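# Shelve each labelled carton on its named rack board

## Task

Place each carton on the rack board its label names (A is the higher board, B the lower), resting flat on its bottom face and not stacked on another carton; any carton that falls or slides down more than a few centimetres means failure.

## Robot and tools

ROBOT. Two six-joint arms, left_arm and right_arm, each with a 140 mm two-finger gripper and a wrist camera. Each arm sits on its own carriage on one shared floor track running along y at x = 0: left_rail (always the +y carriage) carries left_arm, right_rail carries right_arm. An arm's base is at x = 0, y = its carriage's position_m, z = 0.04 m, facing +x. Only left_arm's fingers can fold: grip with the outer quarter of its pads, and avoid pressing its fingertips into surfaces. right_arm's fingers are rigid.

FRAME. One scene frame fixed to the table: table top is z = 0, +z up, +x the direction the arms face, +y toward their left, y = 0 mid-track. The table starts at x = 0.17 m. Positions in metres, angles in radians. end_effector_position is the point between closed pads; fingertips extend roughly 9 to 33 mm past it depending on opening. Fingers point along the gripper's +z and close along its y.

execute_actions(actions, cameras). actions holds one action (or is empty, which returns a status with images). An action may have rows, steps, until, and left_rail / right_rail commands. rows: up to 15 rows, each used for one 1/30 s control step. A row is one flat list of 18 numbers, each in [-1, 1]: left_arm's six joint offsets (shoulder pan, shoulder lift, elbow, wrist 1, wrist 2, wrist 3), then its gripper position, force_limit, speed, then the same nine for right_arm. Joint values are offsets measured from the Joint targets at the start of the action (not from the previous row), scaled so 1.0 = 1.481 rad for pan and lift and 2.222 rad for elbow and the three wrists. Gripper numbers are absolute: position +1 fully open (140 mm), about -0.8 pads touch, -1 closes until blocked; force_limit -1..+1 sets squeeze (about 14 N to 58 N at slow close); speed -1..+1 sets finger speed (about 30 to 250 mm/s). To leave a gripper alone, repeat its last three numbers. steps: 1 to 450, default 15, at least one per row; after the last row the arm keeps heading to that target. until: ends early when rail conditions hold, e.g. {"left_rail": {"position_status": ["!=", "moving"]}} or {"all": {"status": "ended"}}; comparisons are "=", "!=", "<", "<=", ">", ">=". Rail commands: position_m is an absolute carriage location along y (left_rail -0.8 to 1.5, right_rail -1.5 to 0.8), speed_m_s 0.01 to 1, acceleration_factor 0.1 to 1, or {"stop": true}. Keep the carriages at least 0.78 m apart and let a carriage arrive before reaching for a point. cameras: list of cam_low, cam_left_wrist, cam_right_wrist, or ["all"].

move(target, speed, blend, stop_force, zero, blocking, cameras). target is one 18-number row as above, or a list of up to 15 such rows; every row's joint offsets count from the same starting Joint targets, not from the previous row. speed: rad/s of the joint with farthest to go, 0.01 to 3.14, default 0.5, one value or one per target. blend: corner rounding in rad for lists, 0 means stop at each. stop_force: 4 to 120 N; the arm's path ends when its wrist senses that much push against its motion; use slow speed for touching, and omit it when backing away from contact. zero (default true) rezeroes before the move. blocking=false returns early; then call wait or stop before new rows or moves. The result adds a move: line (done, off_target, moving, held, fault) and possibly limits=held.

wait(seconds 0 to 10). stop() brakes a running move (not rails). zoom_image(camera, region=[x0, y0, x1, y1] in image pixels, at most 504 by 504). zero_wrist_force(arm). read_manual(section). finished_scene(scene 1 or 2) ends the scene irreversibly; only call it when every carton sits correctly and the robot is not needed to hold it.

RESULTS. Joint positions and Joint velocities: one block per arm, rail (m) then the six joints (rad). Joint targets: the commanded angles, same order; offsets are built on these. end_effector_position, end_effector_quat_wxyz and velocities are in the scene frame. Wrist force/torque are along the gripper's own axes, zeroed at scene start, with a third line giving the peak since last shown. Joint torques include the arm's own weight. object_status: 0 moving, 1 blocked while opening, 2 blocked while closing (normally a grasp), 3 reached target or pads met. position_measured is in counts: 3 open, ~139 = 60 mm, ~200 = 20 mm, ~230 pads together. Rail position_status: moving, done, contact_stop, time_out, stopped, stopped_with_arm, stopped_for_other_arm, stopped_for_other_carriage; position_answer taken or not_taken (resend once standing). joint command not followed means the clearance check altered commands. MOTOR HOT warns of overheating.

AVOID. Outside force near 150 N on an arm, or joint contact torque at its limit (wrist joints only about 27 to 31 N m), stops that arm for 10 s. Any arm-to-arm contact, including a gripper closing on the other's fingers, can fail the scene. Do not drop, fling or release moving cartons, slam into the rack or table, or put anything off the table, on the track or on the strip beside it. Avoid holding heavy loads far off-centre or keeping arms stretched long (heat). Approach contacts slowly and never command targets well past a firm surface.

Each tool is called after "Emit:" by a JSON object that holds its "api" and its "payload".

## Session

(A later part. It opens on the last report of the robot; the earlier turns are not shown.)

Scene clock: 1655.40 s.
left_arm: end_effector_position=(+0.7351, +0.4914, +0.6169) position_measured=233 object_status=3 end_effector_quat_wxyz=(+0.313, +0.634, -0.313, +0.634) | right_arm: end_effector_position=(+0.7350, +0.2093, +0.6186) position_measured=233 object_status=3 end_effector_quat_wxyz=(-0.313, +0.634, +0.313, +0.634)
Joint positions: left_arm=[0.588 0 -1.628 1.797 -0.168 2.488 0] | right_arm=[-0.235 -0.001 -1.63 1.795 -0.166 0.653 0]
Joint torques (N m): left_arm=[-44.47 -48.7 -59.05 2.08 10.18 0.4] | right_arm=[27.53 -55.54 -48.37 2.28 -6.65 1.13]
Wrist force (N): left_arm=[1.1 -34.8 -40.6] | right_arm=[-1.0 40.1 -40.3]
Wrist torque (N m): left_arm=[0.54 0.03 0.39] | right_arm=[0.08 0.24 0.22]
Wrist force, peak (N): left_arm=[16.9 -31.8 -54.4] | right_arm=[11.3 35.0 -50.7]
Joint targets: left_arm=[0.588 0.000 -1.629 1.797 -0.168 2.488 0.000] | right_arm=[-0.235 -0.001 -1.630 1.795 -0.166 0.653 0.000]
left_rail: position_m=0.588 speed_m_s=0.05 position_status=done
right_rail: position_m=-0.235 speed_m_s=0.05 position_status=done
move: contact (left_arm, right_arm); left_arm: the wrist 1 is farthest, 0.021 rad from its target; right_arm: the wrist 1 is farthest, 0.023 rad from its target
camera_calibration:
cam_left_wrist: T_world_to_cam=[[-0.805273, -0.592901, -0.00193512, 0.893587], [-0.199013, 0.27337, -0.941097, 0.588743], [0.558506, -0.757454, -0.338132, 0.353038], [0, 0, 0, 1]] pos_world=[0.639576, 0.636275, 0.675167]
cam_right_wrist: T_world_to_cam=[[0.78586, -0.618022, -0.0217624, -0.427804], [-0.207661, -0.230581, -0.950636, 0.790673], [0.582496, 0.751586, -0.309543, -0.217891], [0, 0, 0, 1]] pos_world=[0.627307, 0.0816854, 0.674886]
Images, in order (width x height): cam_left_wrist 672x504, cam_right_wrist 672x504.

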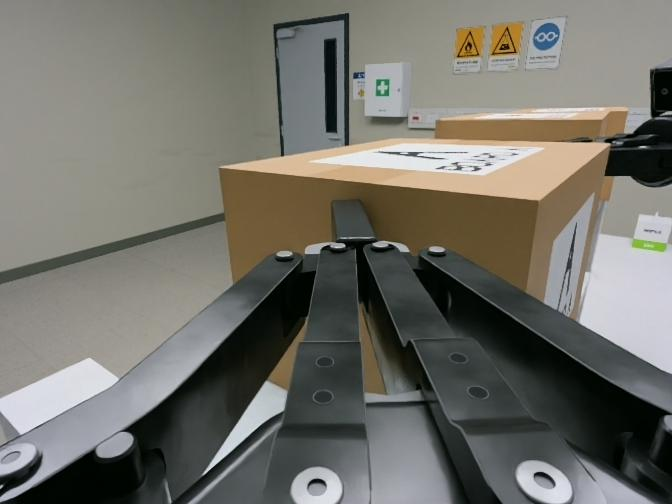

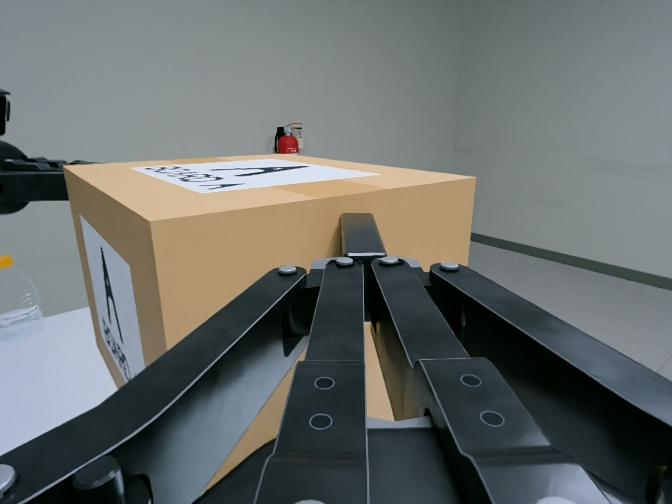

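Emit:
{"api": "execute_actions", "payload": {"actions": [{"left_rail":{"position_m":0.615},"right_rail":{"position_m":-0.25},"steps":100,"until":{"all":{"status":"ended"}}}]}}

Emit:
{"api": "move", "payload": {"target": [0,-0.2702,0.0972,0.0786,0,0,-1,-1,0,0,-0.2702,0.0972,0.0786,0,0,-1,-1,0], "speed": 0.3}}

Emit:
{"api": "execute_actions", "payload": {"actions": [{"left_rail":{"position_m":0.72,"speed_m_s":0.2},"right_rail":{"position_m":-0.12,"speed_m_s":0.1},"steps":150,"until":{"all":{"status":"ended"}}}]}}

Emit:
{"api": "move", "payload": {"target": [0,0,0,0,0,0,-1,-1,0,0,0.1854,-0.0582,-0.0608,0,0,-1,-1,0], "speed": 0.15, "stop_force": 30, "cameras": ["cam_left_wrist","cam_right_wrist","cam_low"]}}

Scene clock: 1664.87 s.
left_arm: end_effector_position=(+0.7351, +0.5184, +0.6170) position_measured=233 object_status=3 end_effector_quat_wxyz=(+0.313, +0.634, -0.313, +0.634) | right_arm: end_effector_position=(+0.7350, +0.1943, +0.6186) position_measured=233 object_status=3 end_effector_quat_wxyz=(-0.313, +0.634, +0.313, +0.634)
Joint positions: left_arm=[0.615 0 -1.629 1.797 -0.168 2.488 0] | right_arm=[-0.25 0 -1.63 1.795 -0.166 0.653 0]
Joint torques (N m): left_arm=[10.15 -61.6 -58.23 -2.99 -1.62 0.54] | right_arm=[-15.41 -50.74 -45.27 -4.58 2.83 0.98]
Wrist force (N): left_arm=[-0.6 0.4 -0.2] | right_arm=[-2.5 3.8 0.0]
Wrist torque (N m): left_arm=[-0.18 -0.03 0.36] | right_arm=[0.63 0.09 0.26]
Wrist force, peak (N): left_arm=[1.3 -35.5 -41.6] | right_arm=[-0.2 40.2 -40.3]
Joint targets: left_arm=[0.615 0.000 -1.629 1.797 -0.168 2.488 0.000] | right_arm=[-0.250 -0.001 -1.630 1.795 -0.166 0.653 0.000]
Tool commands: left_gripper/position=-1.0 left_gripper/force_limit=-1.0 left_gripper/speed=+0.0 right_gripper/position=-1.0 right_gripper/force_limit=-1.0 right_gripper/speed=+0.0
left_rail: position_m=0.615 speed_m_s=0.05 position_status=done
right_rail: position_m=-0.250 speed_m_s=0.05 position_status=done

Scene clock: 1666.73 s.
left_arm: end_effector_position=(+0.5088, +0.5185, +0.6617) position_measured=233 object_status=3 end_effector_quat_wxyz=(+0.312, +0.631, -0.315, +0.637) | right_arm: end_effector_position=(+0.5085, +0.1944, +0.6631) position_measured=233 object_status=3 end_effector_quat_wxyz=(-0.311, +0.631, +0.315, +0.637)
Joint positions: left_arm=[0.615 0 -2.029 2.012 0.006 2.488 0] | right_arm=[-0.25 -0.001 -2.03 2.011 0.008 0.653 0]
Joint torques (N m): left_arm=[11.06 -31.78 -38.71 1.43 -1.66 0.03] | right_arm=[-3.63 -19.72 -36.36 1.45 2.88 1.07]
Wrist force (N): left_arm=[-0.5 0.8 -0.3] | right_arm=[-2.9 3.8 -0.1]
Wrist torque (N m): left_arm=[-0.12 -0.04 0.36] | right_arm=[0.64 0.22 0.26]
Wrist force, peak (N): left_arm=[-0.2 2.1 -1.3] | right_arm=[-3.4 5.1 1.2]
Joint targets: left_arm=[0.615 0.000 -2.029 2.013 0.006 2.488 0.000] | right_arm=[-0.250 -0.001 -2.030 2.011 0.008 0.653 0.000]
left_rail: position_m=0.615 speed_m_s=0.05 position_status=done
right_rail: position_m=-0.250 speed_m_s=0.05 position_status=done
move: done

Scene clock: 1669.23 s.
left_arm: end_effector_position=(+0.5087, +0.6235, +0.6617) position_measured=233 object_status=3 end_effector_quat_wxyz=(+0.312, +0.631, -0.315, +0.637) | right_arm: end_effector_position=(+0.5084, +0.3244, +0.6631) position_measured=233 object_status=3 end_effector_quat_wxyz=(-0.311, +0.631, +0.315, +0.637)
Joint positions: left_arm=[0.72 0 -2.029 2.013 0.006 2.488 0] | right_arm=[-0.12 -0.001 -2.03 2.011 0.008 0.653 0]
Joint torques (N m): left_arm=[11.07 -31.07 -41.79 0.96 -1.45 -0.17] | right_arm=[9.04 -19.46 -37.49 1.45 2.71 1.17]
Wrist force (N): left_arm=[-0.6 0.6 -0.1] | right_arm=[-2.5 3.7 -0.2]
Wrist torque (N m): left_arm=[-0.17 -0.02 0.36] | right_arm=[0.63 0.14 0.26]
Wrist force, peak (N): left_arm=[-0.9 0.8 0.0] | right_arm=[-2.6 4.2 -0.1]
Joint targets: left_arm=[0.720 0.000 -2.029 2.013 0.006 2.488 0.000] | right_arm=[-0.120 -0.001 -2.030 2.011 0.008 0.653 0.000]
Tool commands: left_gripper/position=-1.0 left_gripper/force_limit=-1.0 left_gripper/speed=+0.0 right_gripper/position=-1.0 right_gripper/force_limit=-1.0 right_gripper/speed=+0.0
left_rail: position_m=0.720 speed_m_s=0.20 position_status=done
right_rail: position_m=-0.120 speed_m_s=0.10 position_status=done

Scene clock: 1672.13 s.
left_arm: end_effector_position=(+0.5087, +0.6235, +0.6617) position_measured=233 object_status=3 end_effector_quat_wxyz=(+0.312, +0.631, -0.315, +0.637) | right_arm: end_effector_position=(+0.6618, +0.3243, +0.6312) position_measured=233 object_status=3 end_effector_quat_wxyz=(-0.313, +0.634, +0.313, +0.634)
Joint positions: left_arm=[0.72 0 -2.029 2.013 0.006 2.488 0] | right_arm=[-0.12 0 -1.755 1.882 -0.127 0.653 0]
Joint torques (N m): left_arm=[10.96 -30.34 -44.66 0.52 -1.86 0.42] | right_arm=[-11.3 -15.47 -48.88 -5.71 2.6 0.95]
Wrist force (N): left_arm=[-0.4 0.8 -0.2] | right_arm=[1.3 -1.0 -3.4]
Wrist torque (N m): left_arm=[-0.13 -0.05 0.36] | right_arm=[0.82 0.33 0.29]
Wrist force, peak (N): left_arm=[-0.8 0.9 -0.4] | right_arm=[2.2 -6.5 -7.8]
Joint targets: left_arm=[0.720 0.000 -2.029 2.013 0.006 2.488 0.000] | right_arm=[-0.120 -0.001 -1.755 1.882 -0.127 0.653 0.000]
left_rail: position_m=0.720 speed_m_s=0.20 position_status=done
right_rail: position_m=-0.120 speed_m_s=0.10 position_status=done
move: done
camera_calibration:
cam_left_wrist: T_world_to_cam=[[-0.805215, -0.592904, -0.00967532, 0.794678], [-0.189963, 0.273374, -0.942964, 0.546273], [0.561732, -0.75745, -0.332755, 0.589535], [0, 0, 0, 1]] pos_world=[0.412497, 0.768375, 0.718975]
cam_right_wrist: T_world_to_cam=[[0.785814, -0.618062, -0.0222429, -0.298566], [-0.208241, -0.230554, -0.950516, 0.814293], [0.58235, 0.751561, -0.309878, -0.257437], [0, 0, 0, 1]] pos_world=[0.554105, 0.196685, 0.687584]

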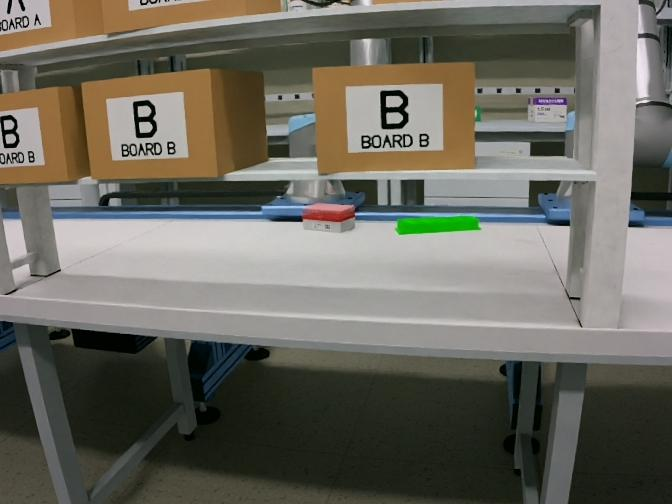

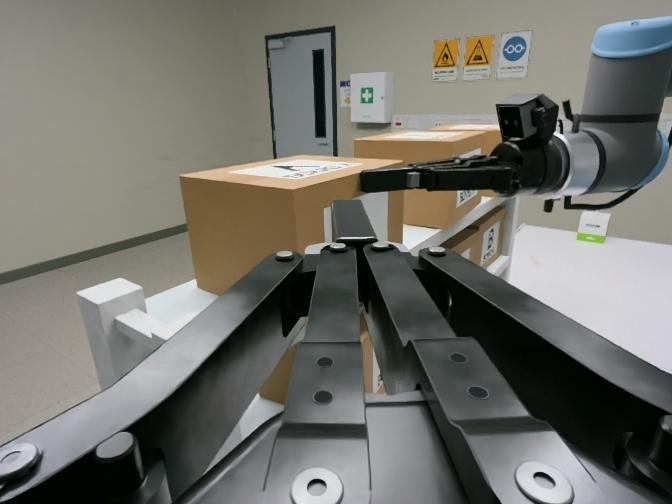

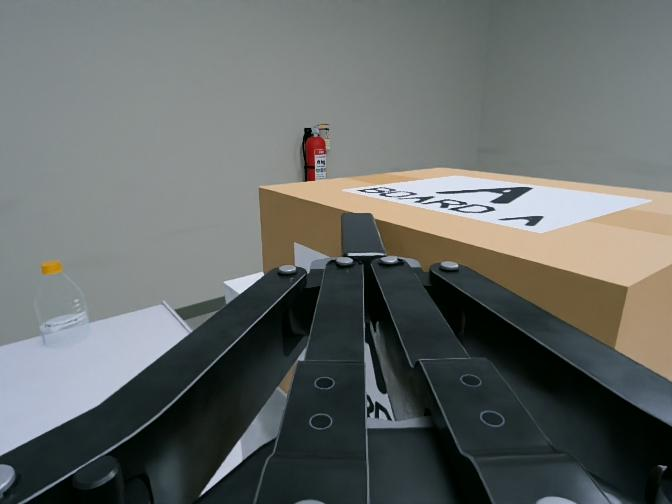

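All on boards and flat. Retract and finish.

Emit:
{"api": "move", "payload": {"target": [0,0,0,0,0,0,-1,-1,0,0,-0.1854,0.0582,0.0608,0,0,-1,-1,0], "speed": 0.4}}

Emit:
{"api": "finished_scene", "payload": {"scene": 1}}

Scene clock: 1677.00 s.
left_arm: end_effector_position=(+0.5087, +0.6235, +0.6617) position_measured=233 object_status=3 end_effector_quat_wxyz=(+0.312, +0.631, -0.315, +0.637) | right_arm: end_effector_position=(+0.5085, +0.3243, +0.6631) position_measured=233 object_status=3 end_effector_quat_wxyz=(-0.311, +0.631, +0.315, +0.637)
Joint positions: left_arm=[0.72 0 -2.029 2.013 0.006 2.488 0] | right_arm=[-0.12 -0.001 -2.03 2.011 0.008 0.653 0]
Joint torques (N m): left_arm=[8.62 -26.06 -47.85 0.38 -1.46 0.31] | right_arm=[8.41 -19.93 -35.27 1.09 2.35 1.04]
Wrist force (N): left_arm=[-0.7 0.5 -0.1] | right_arm=[-2.7 2.1 -1.1]
Wrist torque (N m): left_arm=[-0.18 0.03 0.36] | right_arm=[0.27 0.19 0.27]
Wrist force, peak (N): left_arm=[-0.6 0.8 -0.5] | right_arm=[-3.7 6.3 1.9]
Joint targets: left_arm=[0.720 0.000 -2.029 2.013 0.006 2.488 0.000] | right_arm=[-0.120 -0.001 -2.030 2.011 0.008 0.653 0.000]
left_rail: position_m=0.720 speed_m_s=0.20 position_status=done
right_rail: position_m=-0.120 speed_m_s=0.10 position_status=done
move: done

The scene is finished: the task was done.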